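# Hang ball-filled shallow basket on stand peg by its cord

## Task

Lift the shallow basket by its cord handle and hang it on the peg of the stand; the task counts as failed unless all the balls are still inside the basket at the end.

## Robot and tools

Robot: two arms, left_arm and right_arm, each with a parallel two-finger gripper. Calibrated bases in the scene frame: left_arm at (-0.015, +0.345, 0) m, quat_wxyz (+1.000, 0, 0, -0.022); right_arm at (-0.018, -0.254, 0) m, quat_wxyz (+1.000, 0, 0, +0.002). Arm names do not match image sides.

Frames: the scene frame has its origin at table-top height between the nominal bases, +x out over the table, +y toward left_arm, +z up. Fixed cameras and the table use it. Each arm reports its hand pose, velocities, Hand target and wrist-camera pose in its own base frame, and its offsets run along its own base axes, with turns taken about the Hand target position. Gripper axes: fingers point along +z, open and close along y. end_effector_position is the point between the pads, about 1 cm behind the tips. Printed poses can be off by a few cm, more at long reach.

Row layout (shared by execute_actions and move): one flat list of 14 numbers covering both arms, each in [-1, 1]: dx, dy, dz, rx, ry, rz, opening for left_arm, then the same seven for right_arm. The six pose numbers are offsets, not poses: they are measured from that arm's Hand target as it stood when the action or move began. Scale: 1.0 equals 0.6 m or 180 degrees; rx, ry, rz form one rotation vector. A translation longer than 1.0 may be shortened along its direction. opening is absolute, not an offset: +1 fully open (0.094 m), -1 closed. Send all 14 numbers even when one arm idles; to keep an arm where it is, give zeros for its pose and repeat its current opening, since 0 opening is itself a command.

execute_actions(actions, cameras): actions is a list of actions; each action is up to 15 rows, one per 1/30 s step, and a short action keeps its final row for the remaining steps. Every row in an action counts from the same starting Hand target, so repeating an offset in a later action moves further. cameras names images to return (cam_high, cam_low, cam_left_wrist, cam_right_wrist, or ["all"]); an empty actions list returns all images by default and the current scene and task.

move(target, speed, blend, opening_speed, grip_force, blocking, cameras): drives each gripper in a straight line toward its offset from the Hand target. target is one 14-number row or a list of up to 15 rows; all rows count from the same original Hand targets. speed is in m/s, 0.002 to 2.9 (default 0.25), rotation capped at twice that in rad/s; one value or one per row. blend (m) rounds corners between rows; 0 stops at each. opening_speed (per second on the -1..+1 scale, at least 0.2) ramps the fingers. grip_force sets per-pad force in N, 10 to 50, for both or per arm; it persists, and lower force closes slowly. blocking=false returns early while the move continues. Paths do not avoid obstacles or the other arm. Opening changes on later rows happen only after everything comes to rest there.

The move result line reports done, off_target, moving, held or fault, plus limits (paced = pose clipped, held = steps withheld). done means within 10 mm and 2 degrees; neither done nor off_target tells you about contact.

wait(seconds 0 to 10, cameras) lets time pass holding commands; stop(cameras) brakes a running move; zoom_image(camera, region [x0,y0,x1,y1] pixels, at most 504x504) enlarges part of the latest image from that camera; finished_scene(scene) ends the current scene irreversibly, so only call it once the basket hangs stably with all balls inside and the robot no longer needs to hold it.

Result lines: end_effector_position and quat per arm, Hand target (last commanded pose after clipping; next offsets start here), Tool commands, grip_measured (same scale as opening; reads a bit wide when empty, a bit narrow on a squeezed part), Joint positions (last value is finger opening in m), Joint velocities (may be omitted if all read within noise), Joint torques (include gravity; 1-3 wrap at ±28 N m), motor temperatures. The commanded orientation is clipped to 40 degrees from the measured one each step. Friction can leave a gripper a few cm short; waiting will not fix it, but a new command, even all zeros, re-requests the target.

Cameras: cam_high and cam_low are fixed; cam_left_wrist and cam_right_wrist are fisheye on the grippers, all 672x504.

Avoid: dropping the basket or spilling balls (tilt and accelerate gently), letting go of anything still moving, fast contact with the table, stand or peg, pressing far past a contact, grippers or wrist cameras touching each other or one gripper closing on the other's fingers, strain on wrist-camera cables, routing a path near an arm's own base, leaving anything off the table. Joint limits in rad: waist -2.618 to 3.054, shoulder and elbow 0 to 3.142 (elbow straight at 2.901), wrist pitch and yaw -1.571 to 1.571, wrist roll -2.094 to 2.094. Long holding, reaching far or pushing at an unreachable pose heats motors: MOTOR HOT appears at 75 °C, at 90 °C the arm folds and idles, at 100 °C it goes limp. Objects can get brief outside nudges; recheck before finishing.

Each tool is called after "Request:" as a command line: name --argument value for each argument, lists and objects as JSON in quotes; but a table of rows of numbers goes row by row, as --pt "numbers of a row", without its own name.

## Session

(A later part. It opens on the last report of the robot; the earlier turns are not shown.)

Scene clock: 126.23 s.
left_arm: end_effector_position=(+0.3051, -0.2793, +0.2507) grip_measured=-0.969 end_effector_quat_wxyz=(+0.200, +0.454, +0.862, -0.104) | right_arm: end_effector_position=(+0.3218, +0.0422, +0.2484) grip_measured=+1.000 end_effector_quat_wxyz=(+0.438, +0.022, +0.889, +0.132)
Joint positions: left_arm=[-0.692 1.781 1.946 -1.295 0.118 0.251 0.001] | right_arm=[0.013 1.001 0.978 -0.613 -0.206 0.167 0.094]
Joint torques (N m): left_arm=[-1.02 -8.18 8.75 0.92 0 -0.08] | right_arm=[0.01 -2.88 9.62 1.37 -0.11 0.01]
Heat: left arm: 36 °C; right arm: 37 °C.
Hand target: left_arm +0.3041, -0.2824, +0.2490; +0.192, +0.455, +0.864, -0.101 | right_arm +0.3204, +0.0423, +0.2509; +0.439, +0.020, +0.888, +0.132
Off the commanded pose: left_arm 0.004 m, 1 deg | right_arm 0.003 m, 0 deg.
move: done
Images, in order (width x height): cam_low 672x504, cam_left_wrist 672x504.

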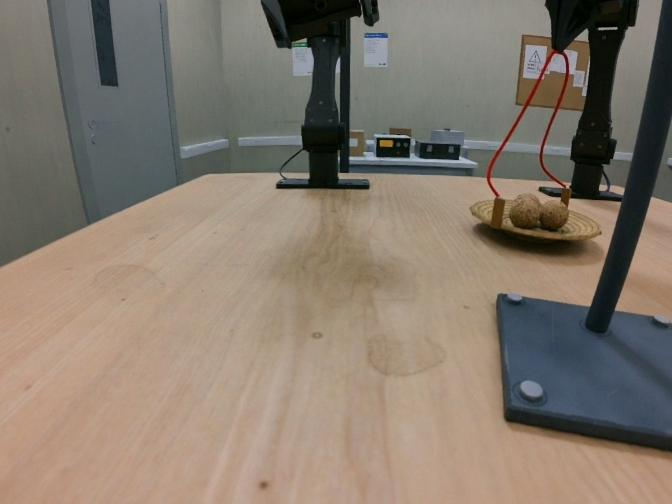

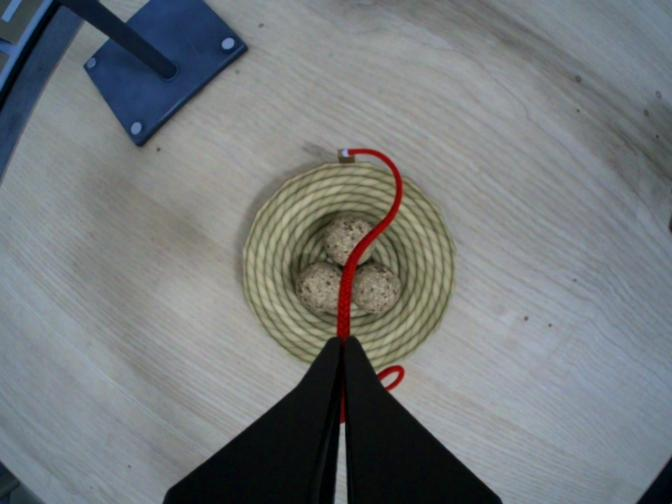

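Request:
move --pt "0 0 0.035 0 0 0 -1.0 0 0 0 0 0 0 1.0" --speed 0.04 --cameras '["cam_left_wrist","cam_low"]'

Request:
zoom_image --camera "cam_low" --region '[440, 60, 640, 260]'

Scene clock: 130.23 s.
left_arm: end_effector_position=(+0.3052, -0.2793, +0.2724) grip_measured=-0.969 end_effector_quat_wxyz=(+0.201, +0.454, +0.862, -0.104) | right_arm: end_effector_position=(+0.3218, +0.0422, +0.2484) grip_measured=+1.000 end_effector_quat_wxyz=(+0.438, +0.022, +0.889, +0.132)
Joint positions: left_arm=[-0.692 1.827 2.1 -1.402 0.118 0.251 0.001] | right_arm=[0.013 1.001 0.978 -0.613 -0.206 0.167 0.094]
Joint torques (N m): left_arm=[-1.02 -8.29 8.46 0.9 0 -0.08] | right_arm=[0.01 -2.91 9.65 1.37 -0.11 0.01]
Heat: left arm: 36 °C; right arm: 37 °C.
Hand target: left_arm +0.3041, -0.2823, +0.2700; +0.192, +0.455, +0.864, -0.101 | right_arm +0.3204, +0.0423, +0.2509; +0.439, +0.020, +0.888, +0.132
Off the commanded pose: left_arm 0.004 m, 1 deg | right_arm 0.003 m, 0 deg.
move: done
Images, in order (width x height): cam_low 672x504, cam_left_wrist 672x504.

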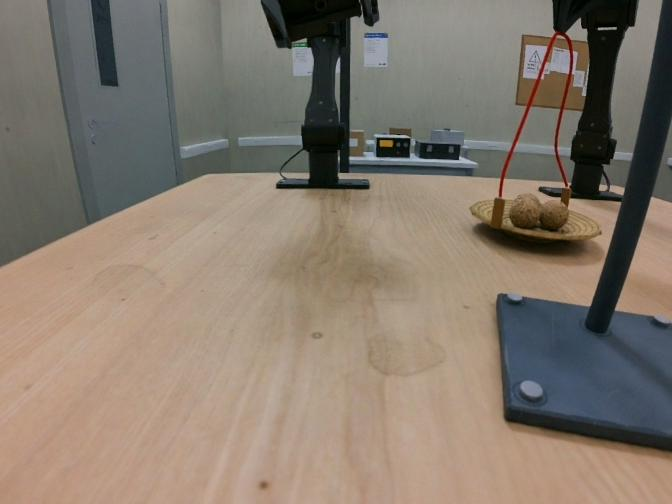

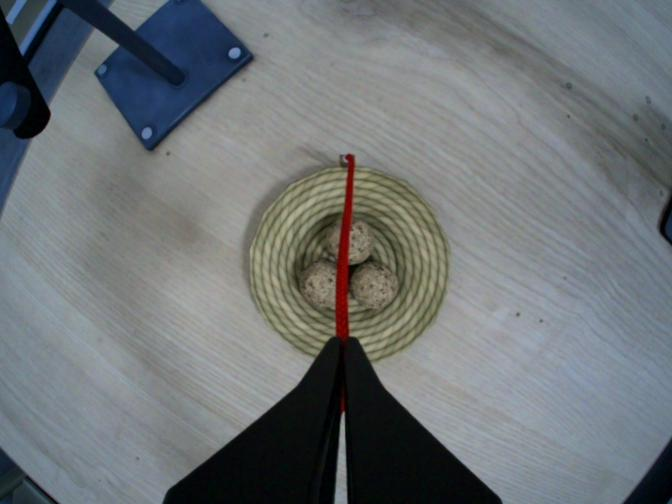

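Scaled by 2.520 from the camera's 672x504 image, which has a finer 960x720 frame.

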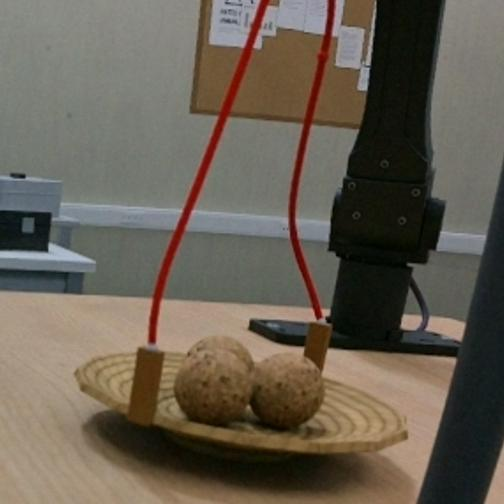

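Request:
move --pt "0.008 -0.01 0.01 0 0 0 -1.0 0 0 0 0 0 0 1.0" --pt "0.008 -0.01 0.05 0 0 0 -1.0 0 0 0 0 0 0 1.0" --speed 0.03 --cameras '["cam_left_wrist","cam_low"]'

Request:
zoom_image --camera "cam_low" --region '[440, 60, 640, 260]'

Scene clock: 136.03 s.
left_arm: end_effector_position=(+0.3083, -0.2849, +0.2951) grip_measured=-0.971 end_effector_quat_wxyz=(+0.200, +0.453, +0.862, -0.104) | right_arm: end_effector_position=(+0.3218, +0.0422, +0.2484) grip_measured=+1.000 end_effector_quat_wxyz=(+0.438, +0.022, +0.889, +0.132)
Joint positions: left_arm=[-0.699 1.935 2.359 -1.552 0.116 0.244 0.001] | right_arm=[0.013 1.001 0.978 -0.613 -0.206 0.167 0.094]
Joint torques (N m): left_arm=[-0.8 -9.94 8.32 1.05 0.01 -0.08] | right_arm=[0.01 -2.88 9.62 1.37 -0.11 0.01]
Heat: left arm: 37 °C; right arm: 37 °C.
Hand target: left_arm +0.3088, -0.2884, +0.2999; +0.191, +0.455, +0.864, -0.101 | right_arm +0.3204, +0.0423, +0.2509; +0.439, +0.020, +0.888, +0.132
Off the commanded pose: left_arm 0.006 m, 1 deg | right_arm 0.003 m, 0 deg.
joint sent to its limit (left arm) — joint 4 (wrist pitch), lower limit. The joint targets still meet the commanded pose.
move: done
Images, in order (width x height): cam_low 672x504, cam_left_wrist 672x504.

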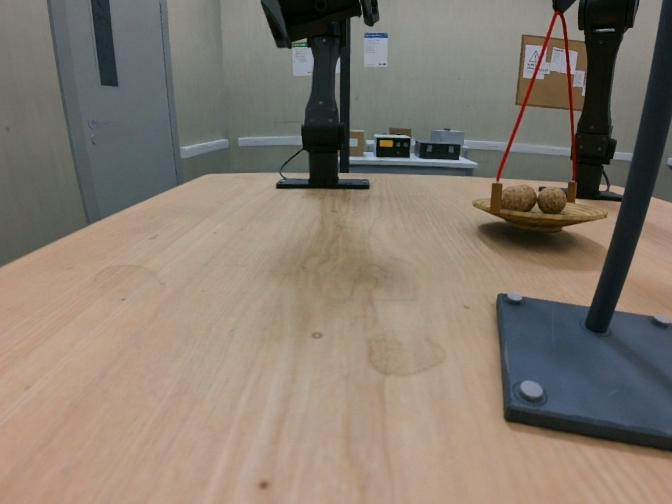

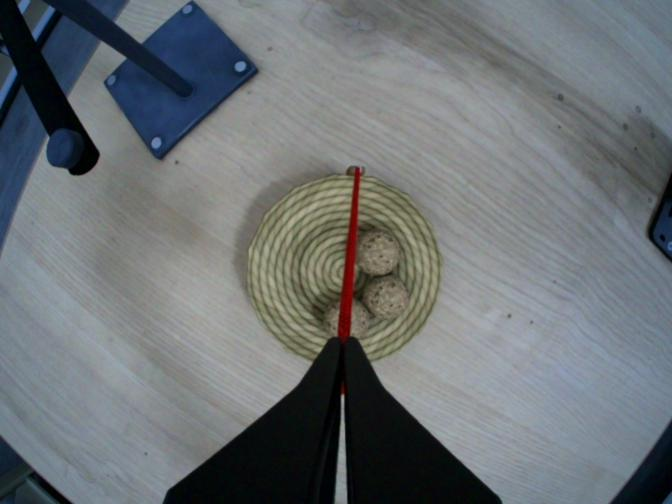

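Scaled by 2.520 from the camera's 672x504 image, which has a finer 960x720 frame.

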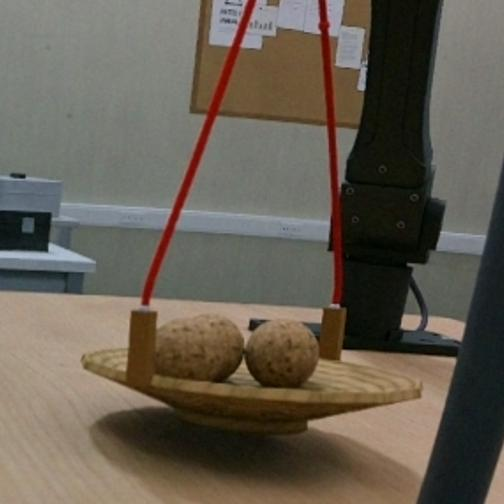

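Request:
wait --seconds 0.3 --cameras '["cam_high","cam_left_wrist","cam_low","cam_right_wrist"]'

Request:
zoom_image --camera "cam_low" --region '[450, 160, 630, 250]'

Request:
zoom_image --camera "cam_right_wrist" --region '[0, 250, 250, 500]'

Request:
zoom_image --camera "cam_left_wrist" --region '[220, 150, 470, 400]'

Scene clock: 139.10 s.
left_arm: end_effector_position=(+0.3082, -0.2848, +0.2951) grip_measured=-0.971 end_effector_quat_wxyz=(+0.200, +0.453, +0.862, -0.104) | right_arm: end_effector_position=(+0.3218, +0.0422, +0.2484) grip_measured=+1.000 end_effector_quat_wxyz=(+0.438, +0.022, +0.889, +0.132)
Joint positions: left_arm=[-0.699 1.935 2.359 -1.553 0.116 0.243 0.001] | right_arm=[0.013 1.001 0.978 -0.613 -0.206 0.167 0.094]
Joint torques (N m): left_arm=[-0.79 -9.92 8.34 1.07 0.02 -0.09] | right_arm=[0.01 -2.88 9.61 1.37 -0.11 0.01]
Heat: left arm: 37 °C; right arm: 37 °C.
Hand target: left_arm +0.3088, -0.2884, +0.2999; +0.191, +0.455, +0.864, -0.101 | right_arm +0.3204, +0.0423, +0.2509; +0.439, +0.020, +0.888, +0.132
Tool commands: left_gripper/opening=-1.0 right_gripper/opening=+1.0
Off the commanded pose: left_arm 0.006 m, 1 deg | right_arm 0.003 m, 0 deg.
wait: 0.30 s; at rest from the start

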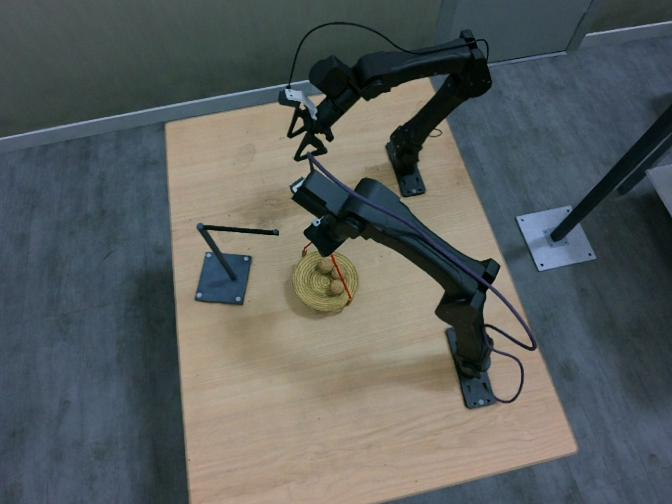

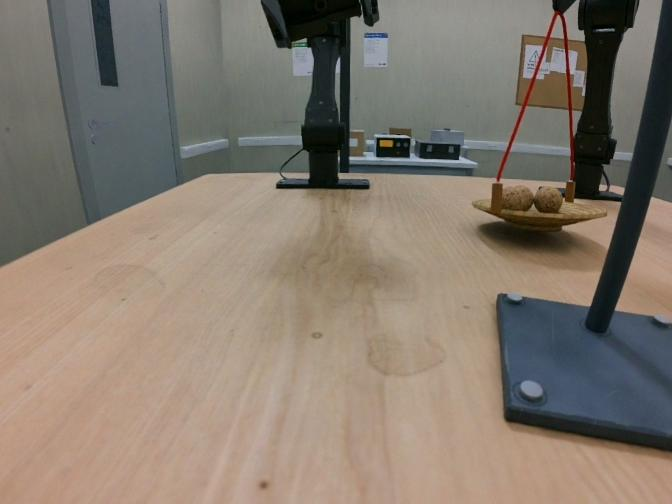

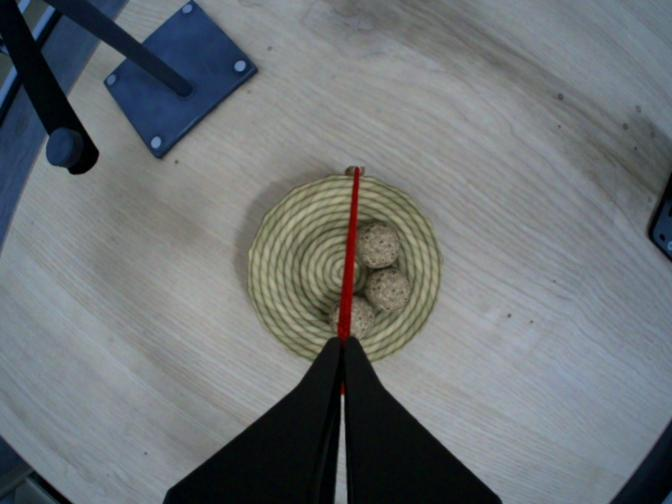

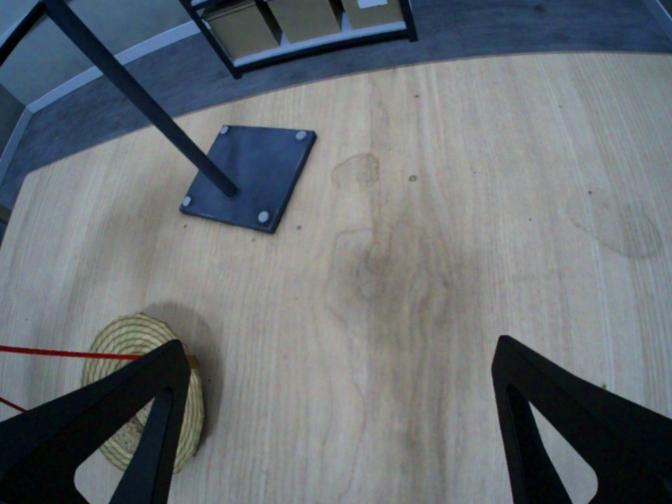

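Scaled by 2.800 from the camera's 672x504 image, which has a finer 960x720 frame.

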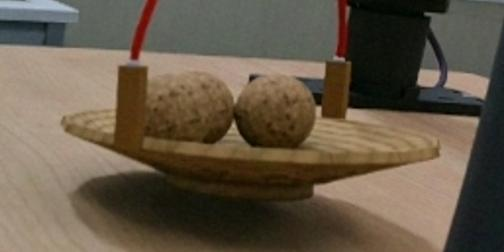

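Scaled by 2.016 from the camera's 672x504 image, which has a finer 960x720 frame.

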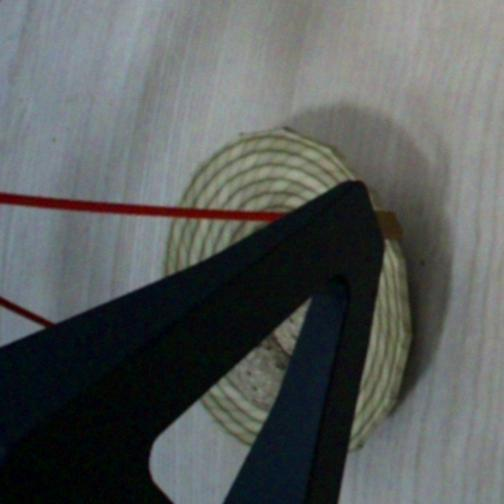

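Scaled by 2.016 from the camera's 672x504 image, which has a finer 960x720 frame.

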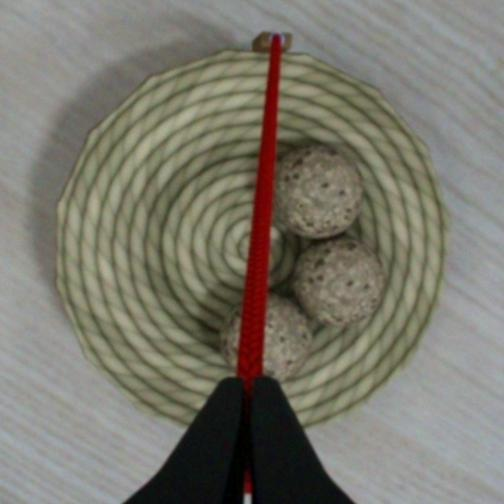

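Request:
move --target '[0.031,0.029,0.167,-0.2503,-0.1235,-0.0854,-1.0,0,0,0,0,0,0,1.0]' --speed 0.055 --cameras '["all"]'

Request:
zoom_image --camera "cam_low" --region '[400, 0, 672, 204]'

Request:
zoom_image --camera "cam_high" --region '[180, 180, 400, 345]'

Scene clock: 177.87 s.
left_arm: end_effector_position=(+0.3356, -0.2742, +0.3837) grip_measured=-0.971 end_effector_quat_wxyz=(+0.472, +0.463, +0.662, -0.354) | right_arm: end_effector_position=(+0.3218, +0.0422, +0.2484) grip_measured=+1.000 end_effector_quat_wxyz=(+0.438, +0.022, +0.889, +0.132)
Joint positions: left_arm=[-0.378 1.508 1.623 -0.577 0.82 0.316 0.001] | right_arm=[0.013 1.001 0.978 -0.613 -0.206 0.167 0.094]
Joint torques (N m): left_arm=[0.7 -11.52 6.23 2.21 0.39 -0.09] | right_arm=[0.01 -2.88 9.62 1.37 -0.11 0.02]
Heat: left arm: 37 °C; right arm: 37 °C.
Hand target: left_arm +0.3275, -0.2709, +0.4002; +0.493, +0.466, +0.641, -0.358 | right_arm +0.3204, +0.0423, +0.2509; +0.439, +0.020, +0.888, +0.132
Off the commanded pose: left_arm 0.019 m, 3 deg | right_arm 0.003 m, 0 deg.
move: off_target (left_arm)

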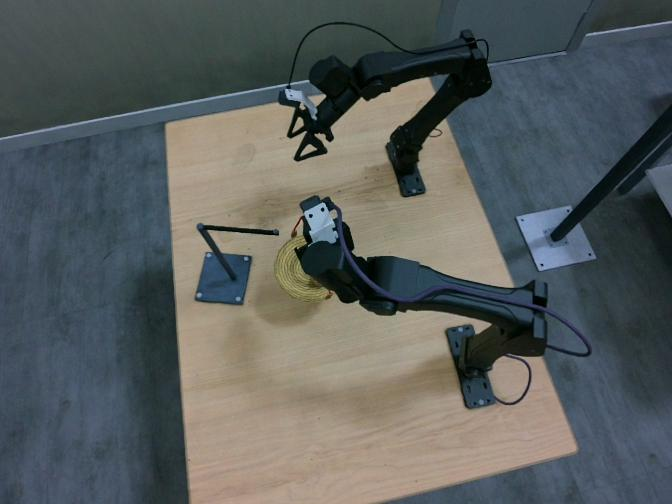

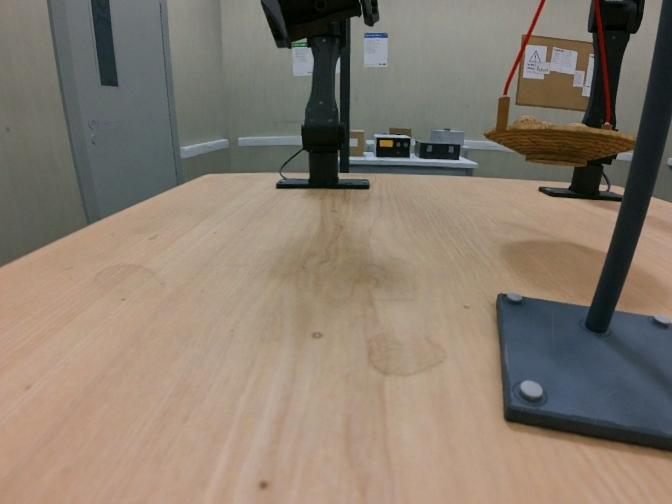

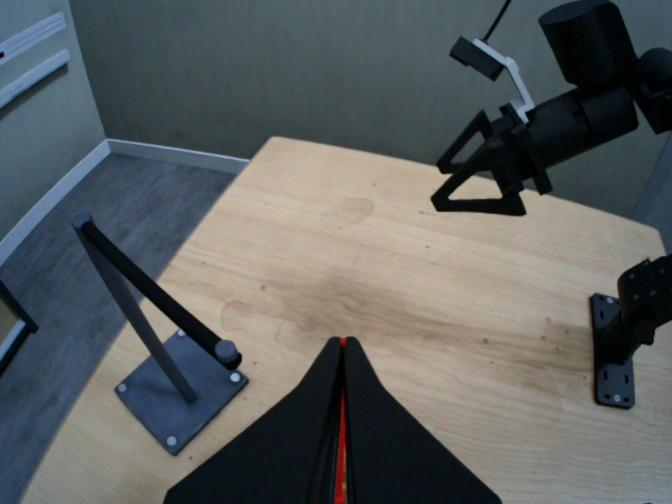

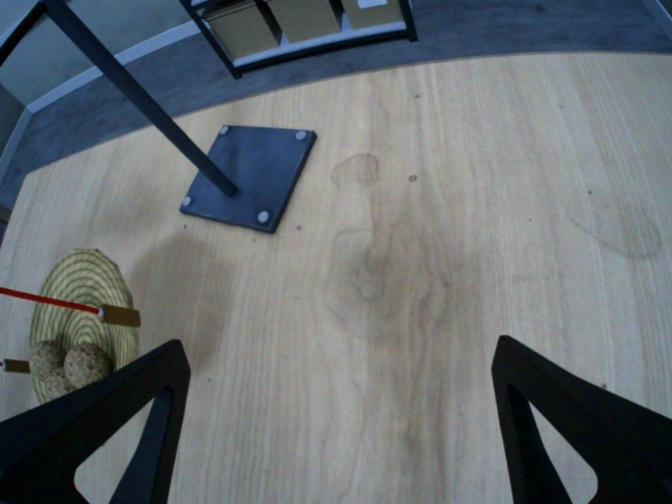

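Scaled by 1.853 from the camera's 672x504 image, which has a finer 960x720 frame.

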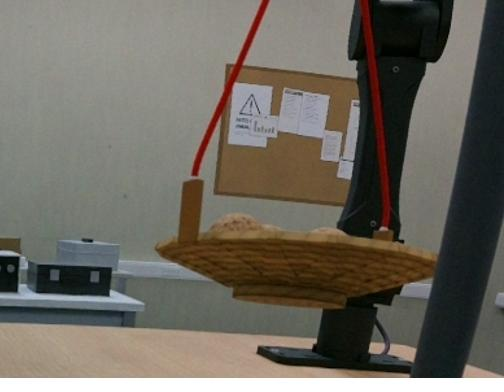

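Scaled by 2.291 from the camera's 672x504 image, which has a finer 960x720 frame.

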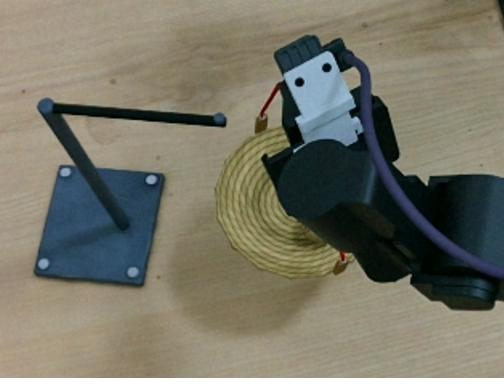

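Request:
zoom_image --camera "cam_left_wrist" --region '[50, 190, 370, 430]'

Scaled by 1.575 from the camera's 672x504 image, which has a finer 960x720 frame.

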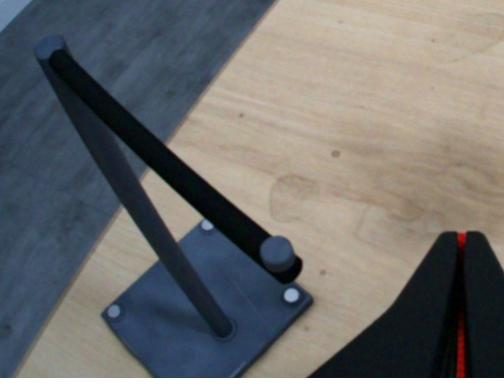

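Request:
move --target '[0,0,0,0,0,0,-1.0,-0.034,-0.004,0.082,-0.0046,-0.2193,0.1351,1.0]' --speed 0.2 --cameras '["all"]'

Scene clock: 228.00 s.
left_arm: end_effector_position=(+0.3356, -0.2742, +0.3839) grip_measured=-0.971 end_effector_quat_wxyz=(+0.472, +0.462, +0.662, -0.354) | right_arm: end_effector_position=(+0.2998, +0.0406, +0.3103) grip_measured=+1.000 end_effector_quat_wxyz=(+0.682, -0.217, +0.668, +0.204)
Joint positions: left_arm=[-0.378 1.508 1.623 -0.575 0.82 0.315 0.001] | right_arm=[-0.395 0.827 0.56 0.291 -1 -0.003 0.094]
Joint torques (N m): left_arm=[0.69 -11.52 6.17 2.22 0.39 -0.07] | right_arm=[-0.43 -0.61 7.24 1.37 -0.13 0.08]
Motor temperatures (°C): left_arm=[25 32 36 38 26 22 26] | right_arm=[25 25 36 38 28 26 25]
Heat: left arm: 38 °C; right arm: 38 °C.
Hand target: left_arm +0.3275, -0.2709, +0.4002; +0.493, +0.466, +0.641, -0.358 | right_arm +0.2999, +0.0399, +0.3001; +0.675, -0.212, +0.674, +0.212
Off the commanded pose: left_arm 0.018 m, 3 deg | right_arm 0.010 m, 2 deg.
move: off_target (left_arm)

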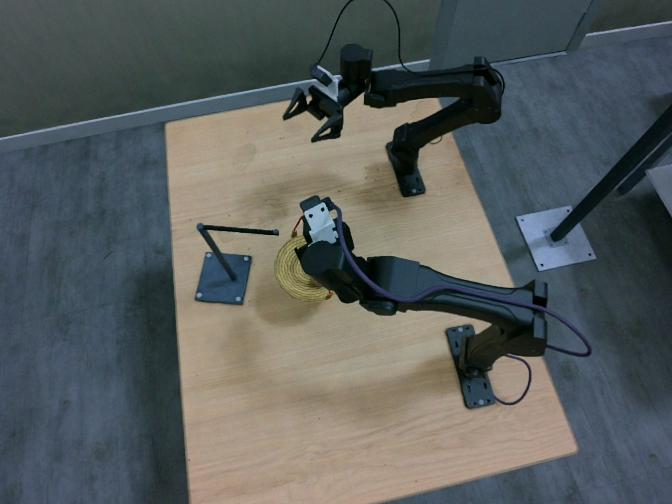

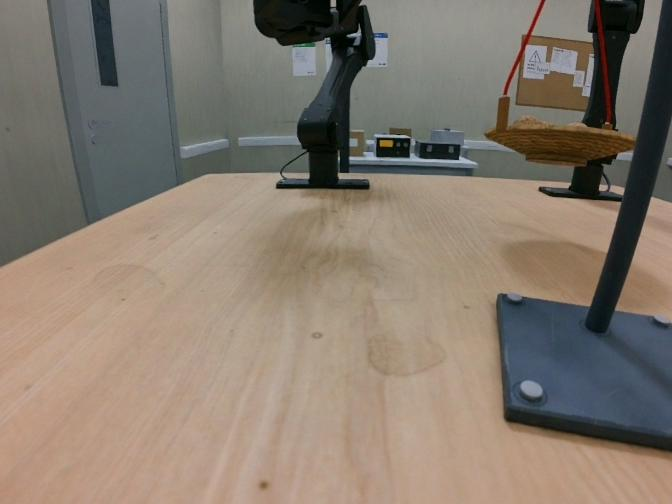

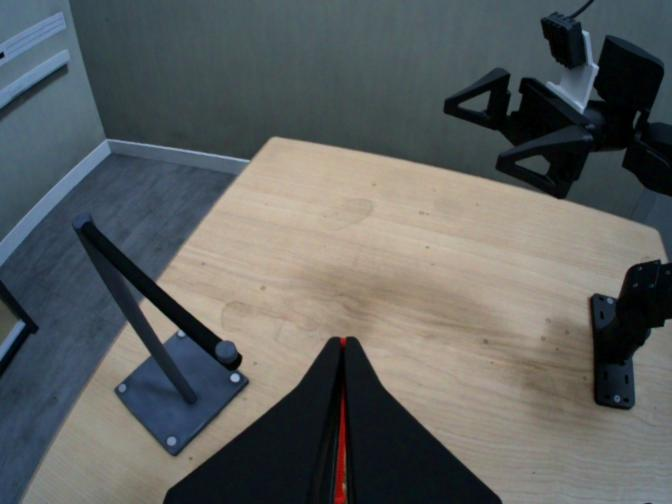

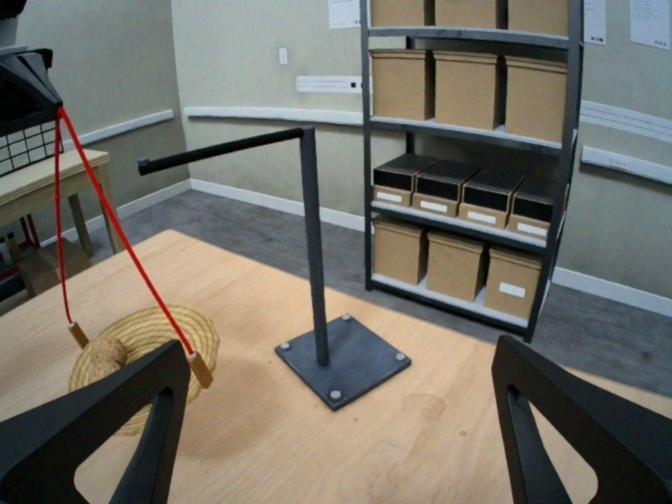

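Request:
move --target '[0.079,-0.015,0,0,0,0,-1.0,0,0,0,0,0,0,1.0]' --speed 0.04 --cameras '["cam_high","cam_left_wrist","cam_right_wrist"]'

Request:
zoom_image --camera "cam_right_wrist" --region '[0, 50, 330, 400]'

Scene clock: 237.53 s.
left_arm: end_effector_position=(+0.3712, -0.2786, +0.3815) grip_measured=-0.971 end_effector_quat_wxyz=(+0.472, +0.457, +0.664, -0.357) | right_arm: end_effector_position=(+0.2998, +0.0406, +0.3104) grip_measured=+1.000 end_effector_quat_wxyz=(+0.682, -0.217, +0.668, +0.204)
Joint positions: left_arm=[-0.352 1.636 1.741 -0.573 0.843 0.315 0.001] | right_arm=[-0.395 0.827 0.56 0.292 -1 -0.002 0.094]
Joint torques (N m): left_arm=[0.72 -8.24 10.48 2.09 0.42 0.09] | right_arm=[-0.4 -0.62 7.24 1.38 -0.13 0.07]
Heat: left arm: 38 °C; right arm: 38 °C.
Hand target: left_arm +0.3749, -0.2800, +0.4001; +0.493, +0.466, +0.641, -0.358 | right_arm +0.2999, +0.0399, +0.3001; +0.675, -0.212, +0.674, +0.212
Off the commanded pose: left_arm 0.019 m, 4 deg | right_arm 0.010 m, 2 deg.
move: off_target (left_arm)
Images, in order (width x height): cam_high 672x504, cam_left_wrist 672x504, cam_right_wrist 672x504.

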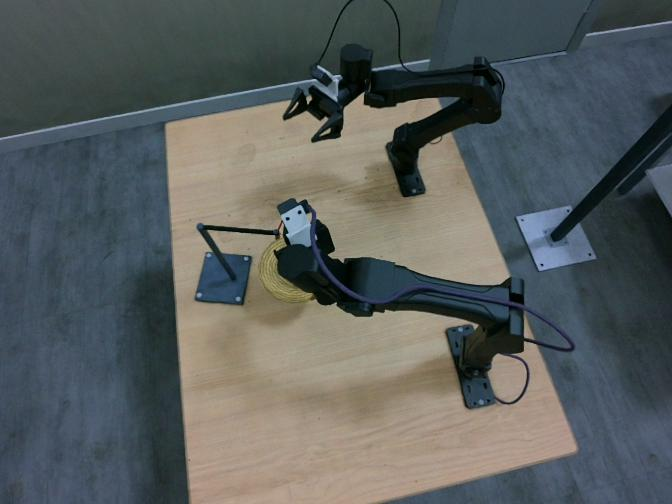

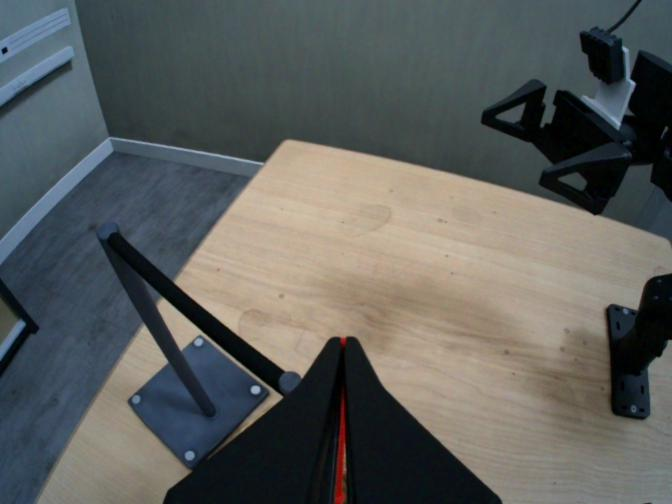

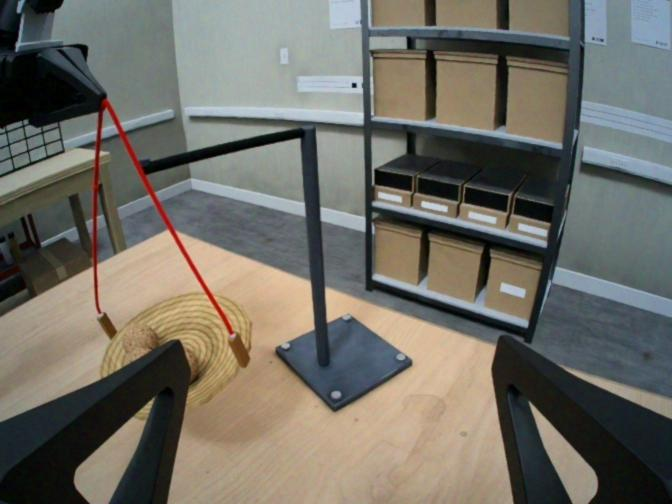

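Scaled by 1.440 from the camera's 672x504 image, which has a finer 960x720 frame.

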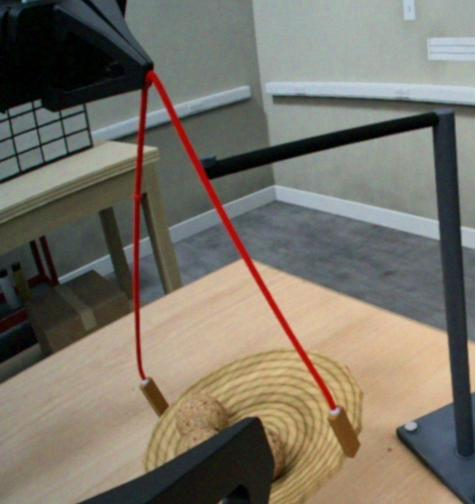

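Request:
move --target '[0.064,-0.019,0,0,0,0,-1.0,0,0,0,0,0,0,1.0]' --speed 0.04 --cameras '["cam_high","cam_left_wrist","cam_right_wrist"]'

Request:
zoom_image --camera "cam_right_wrist" --region '[0, 50, 330, 400]'

Scene clock: 244.00 s.
left_arm: end_effector_position=(+0.4106, -0.2922, +0.3901) grip_measured=-0.971 end_effector_quat_wxyz=(+0.485, +0.460, +0.654, -0.355) | right_arm: end_effector_position=(+0.2998, +0.0406, +0.3104) grip_measured=+1.000 end_effector_quat_wxyz=(+0.682, -0.217, +0.668, +0.204)
Joint positions: left_arm=[-0.348 1.799 1.94 -0.575 0.849 0.315 0.001] | right_arm=[-0.395 0.827 0.56 0.292 -1 -0.002 0.094]
Joint torques (N m): left_arm=[0.92 -9.69 10.22 1.79 0.39 0.1] | right_arm=[-0.43 -0.61 7.23 1.38 -0.13 0.08]
Heat: left arm: 39 °C; right arm: 39 °C.
Hand target: left_arm +0.4132, -0.2913, +0.4002; +0.493, +0.466, +0.641, -0.358 | right_arm +0.2999, +0.0399, +0.3001; +0.675, -0.212, +0.674, +0.212
Off the commanded pose: left_arm 0.010 m, 2 deg | right_arm 0.010 m, 2 deg.
move: done
Images, in order (width x height): cam_high 672x504, cam_left_wrist 672x504, cam_right_wrist 672x504.

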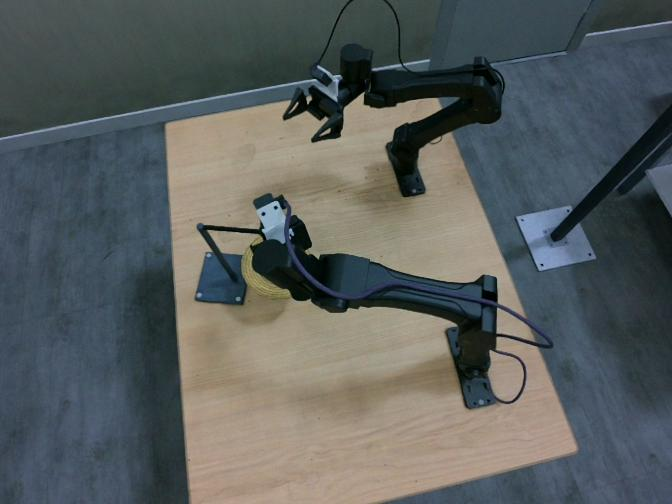

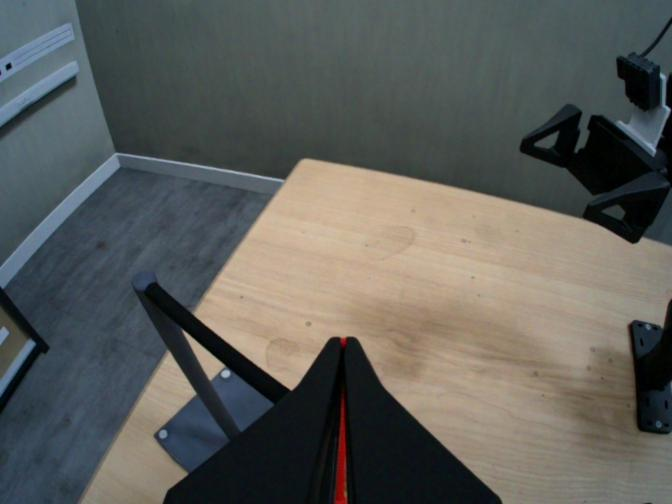

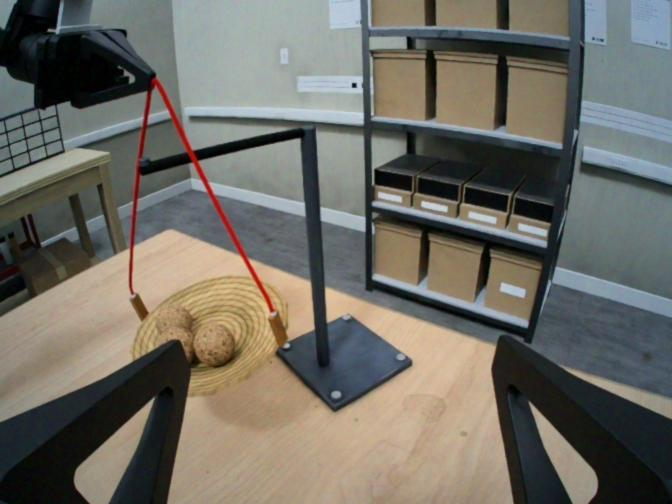

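Scaled by 1.440 from the camera's 672x504 image, which has a finer 960x720 frame.

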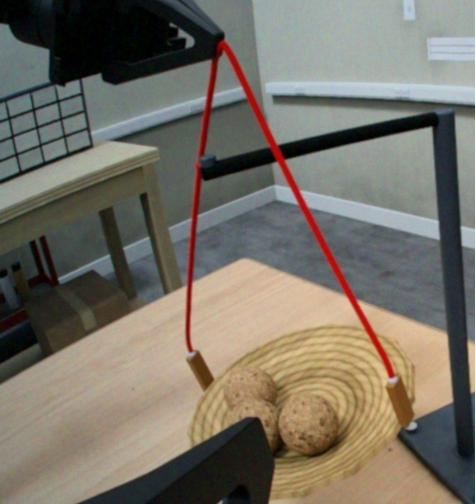

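Request:
move --target '[0.036,-0.009,0,0,0,0,-1.0,0,0,0,0,0,0,1.0]' --speed 0.03 --cameras '["cam_high","cam_left_wrist","cam_right_wrist","cam_low"]'

Request:
zoom_image --camera "cam_right_wrist" --region '[50, 50, 380, 400]'

Request:
zoom_image --camera "cam_high" --region '[180, 180, 340, 320]'

Scene clock: 248.33 s.
left_arm: end_effector_position=(+0.4327, -0.2969, +0.3922) grip_measured=-0.971 end_effector_quat_wxyz=(+0.487, +0.459, +0.653, -0.354) | right_arm: end_effector_position=(+0.2998, +0.0406, +0.3104) grip_measured=+1.000 end_effector_quat_wxyz=(+0.682, -0.217, +0.668, +0.204)
Joint positions: left_arm=[-0.341 1.899 2.078 -0.61 0.854 0.317 0.001] | right_arm=[-0.395 0.827 0.56 0.292 -1 -0.002 0.094]
Joint torques (N m): left_arm=[0.7 -10.58 10.13 1.83 0.38 0.1] | right_arm=[-0.42 -0.61 7.23 1.37 -0.13 0.07]
Heat: left arm: 38 °C; right arm: 39 °C.
Hand target: left_arm +0.4349, -0.2967, +0.4002; +0.493, +0.466, +0.641, -0.358 | right_arm +0.2999, +0.0399, +0.3001; +0.675, -0.212, +0.674, +0.212
Off the commanded pose: left_arm 0.008 m, 2 deg | right_arm 0.010 m, 2 deg.
move: done

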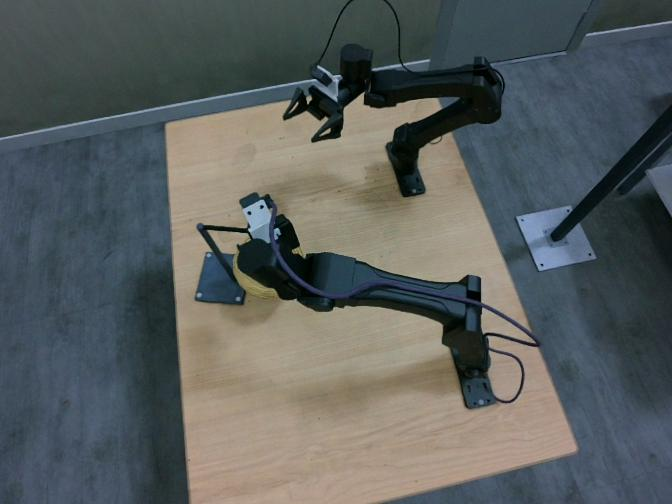

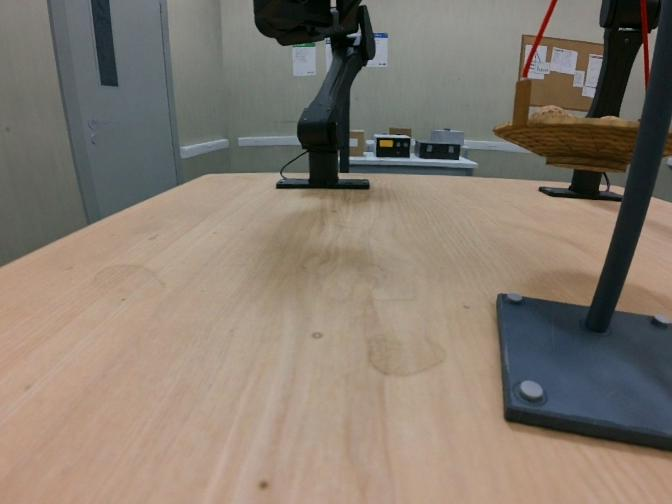

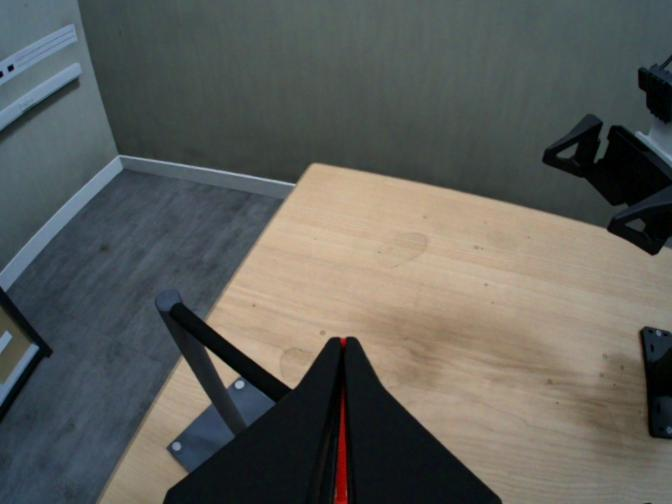

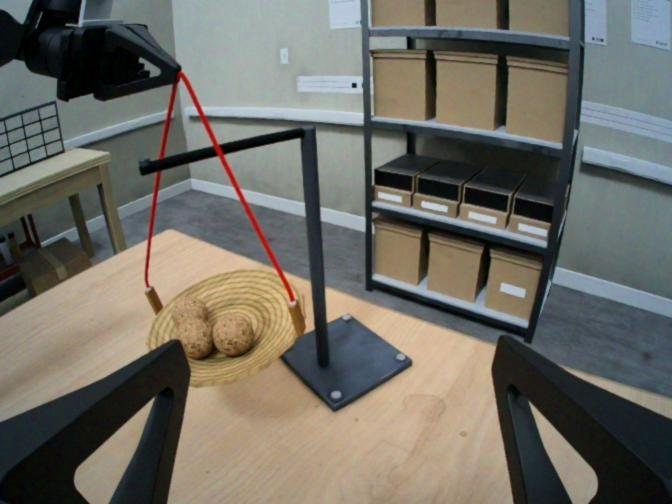

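Scaled by 1.440 from the camera's 672x504 image, which has a finer 960x720 frame.

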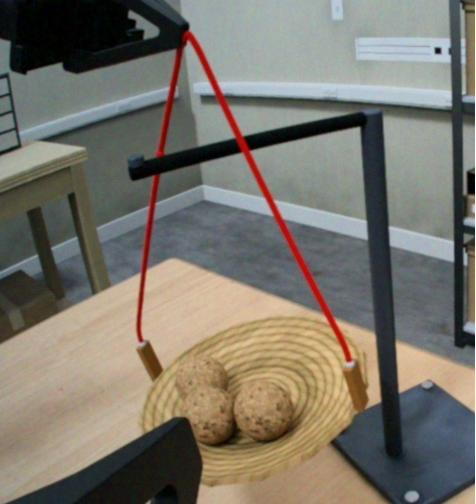

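Scaled by 3.150 from the camera's 672x504 image, which has a finer 960x720 frame.

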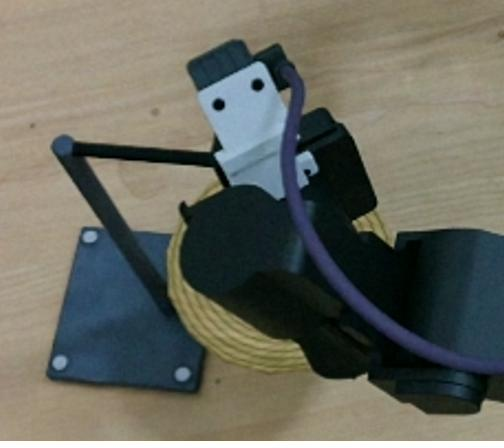

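Request:
move --target '[-0.011,0.004,-0.07,0,0,0,-1.0,0,0,0,0,0,0,1.0]' --speed 0.03 --cameras '["cam_left_wrist","cam_right_wrist"]'

Request:
zoom_image --camera "cam_right_wrist" --region '[50, 50, 380, 400]'

Scene clock: 254.27 s.
left_arm: end_effector_position=(+0.4373, -0.2985, +0.3333) grip_measured=-0.971 end_effector_quat_wxyz=(+0.466, +0.457, +0.667, -0.359) | right_arm: end_effector_position=(+0.2998, +0.0406, +0.3104) grip_measured=+1.000 end_effector_quat_wxyz=(+0.682, -0.217, +0.668, +0.204)
Joint positions: left_arm=[-0.341 1.873 1.838 -0.454 0.856 0.326 0.001] | right_arm=[-0.395 0.827 0.56 0.292 -1 -0.002 0.094]
Joint torques (N m): left_arm=[0.64 -17.26 6.42 2.15 0.39 0.08] | right_arm=[-0.42 -0.62 7.21 1.38 -0.13 0.08]
Heat: left arm: 39 °C; right arm: 39 °C.
Hand target: left_arm +0.4282, -0.2944, +0.3582; +0.493, +0.466, +0.641, -0.358 | right_arm +0.2999, +0.0399, +0.3001; +0.675, -0.212, +0.674, +0.212
Off the commanded pose: left_arm 0.027 m, 4 deg | right_arm 0.010 m, 2 deg.
move: off_target (left_arm)
Images, in order (width x height): cam_left_wrist 672x504, cam_right_wrist 672x504.

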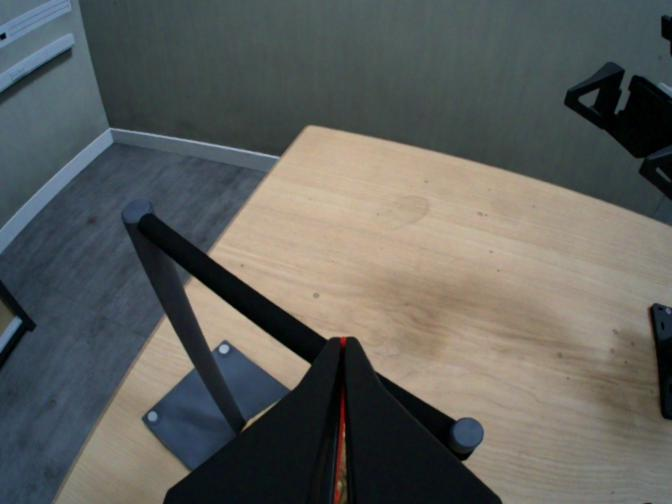

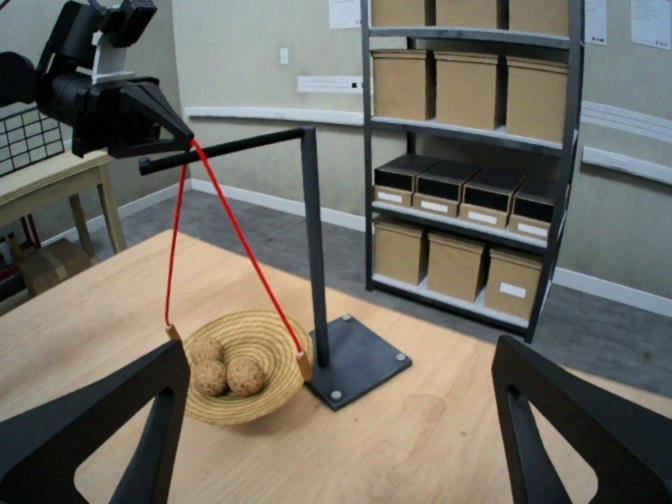

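Scaled by 1.440 from the camera's 672x504 image, which has a finer 960x720 frame.

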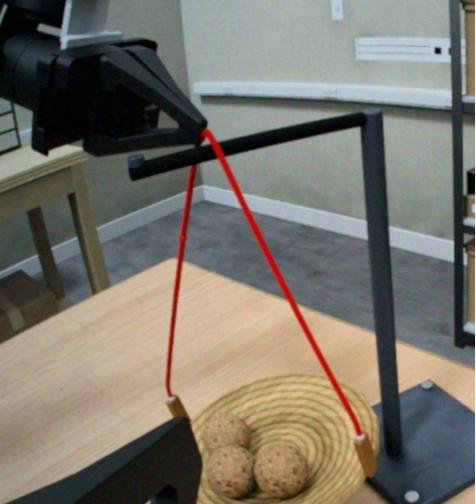

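Request:
move --target '[-0.012,0.003,-0.010,0,0,0,-1.0,0,0,0,0,0,0,1.0]' --speed 0.02 --cameras '["cam_left_wrist","cam_right_wrist"]'

Request:
zoom_image --camera "cam_right_wrist" --region '[50, 50, 380, 400]'

Scene clock: 261.67 s.
left_arm: end_effector_position=(+0.4306, -0.2962, +0.3312) grip_measured=-0.971 end_effector_quat_wxyz=(+0.471, +0.459, +0.663, -0.358) | right_arm: end_effector_position=(+0.2998, +0.0406, +0.3104) grip_measured=+1.000 end_effector_quat_wxyz=(+0.682, -0.217, +0.668, +0.204)
Joint positions: left_arm=[-0.341 1.835 1.77 -0.41 0.856 0.327 0.001] | right_arm=[-0.395 0.827 0.56 0.292 -1 -0.002 0.094]
Joint torques (N m): left_arm=[0.47 -16.59 6.34 2.11 0.38 0.03] | right_arm=[-0.39 -0.62 7.23 1.37 -0.13 0.08]
Heat: left arm: 39 °C; right arm: 39 °C.
Hand target: left_arm +0.4210, -0.2926, +0.3523; +0.493, +0.466, +0.641, -0.358 | right_arm +0.2999, +0.0399, +0.3001; +0.675, -0.212, +0.674, +0.212
Off the commanded pose: left_arm 0.023 m, 4 deg | right_arm 0.010 m, 2 deg.
move: off_target (left_arm)
Images, in order (width x height): cam_left_wrist 672x504, cam_right_wrist 672x504.

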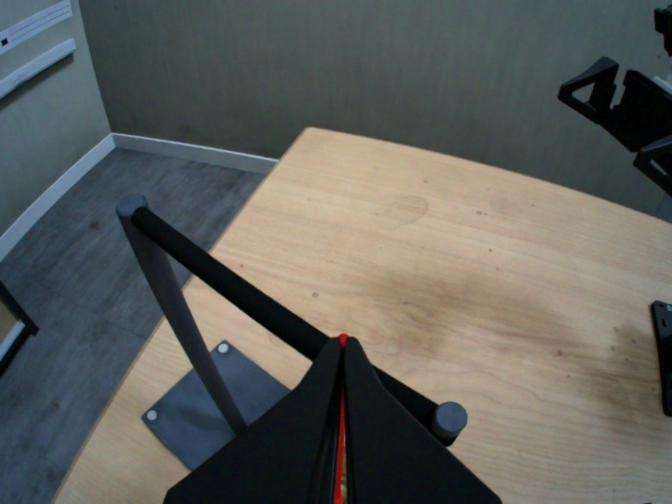

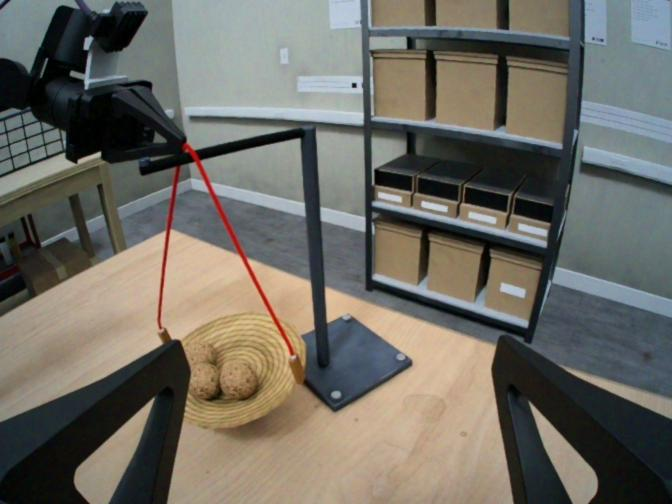

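Scaled by 1.440 from the camera's 672x504 image, which has a finer 960x720 frame.

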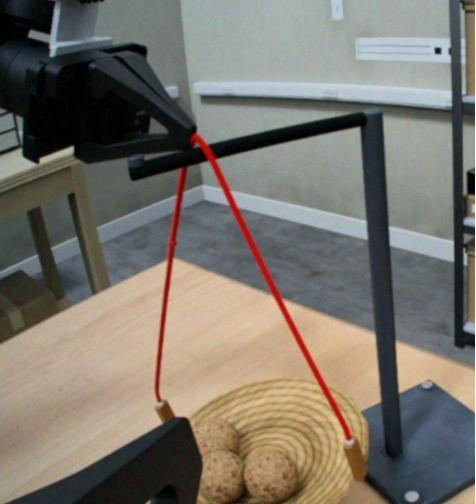

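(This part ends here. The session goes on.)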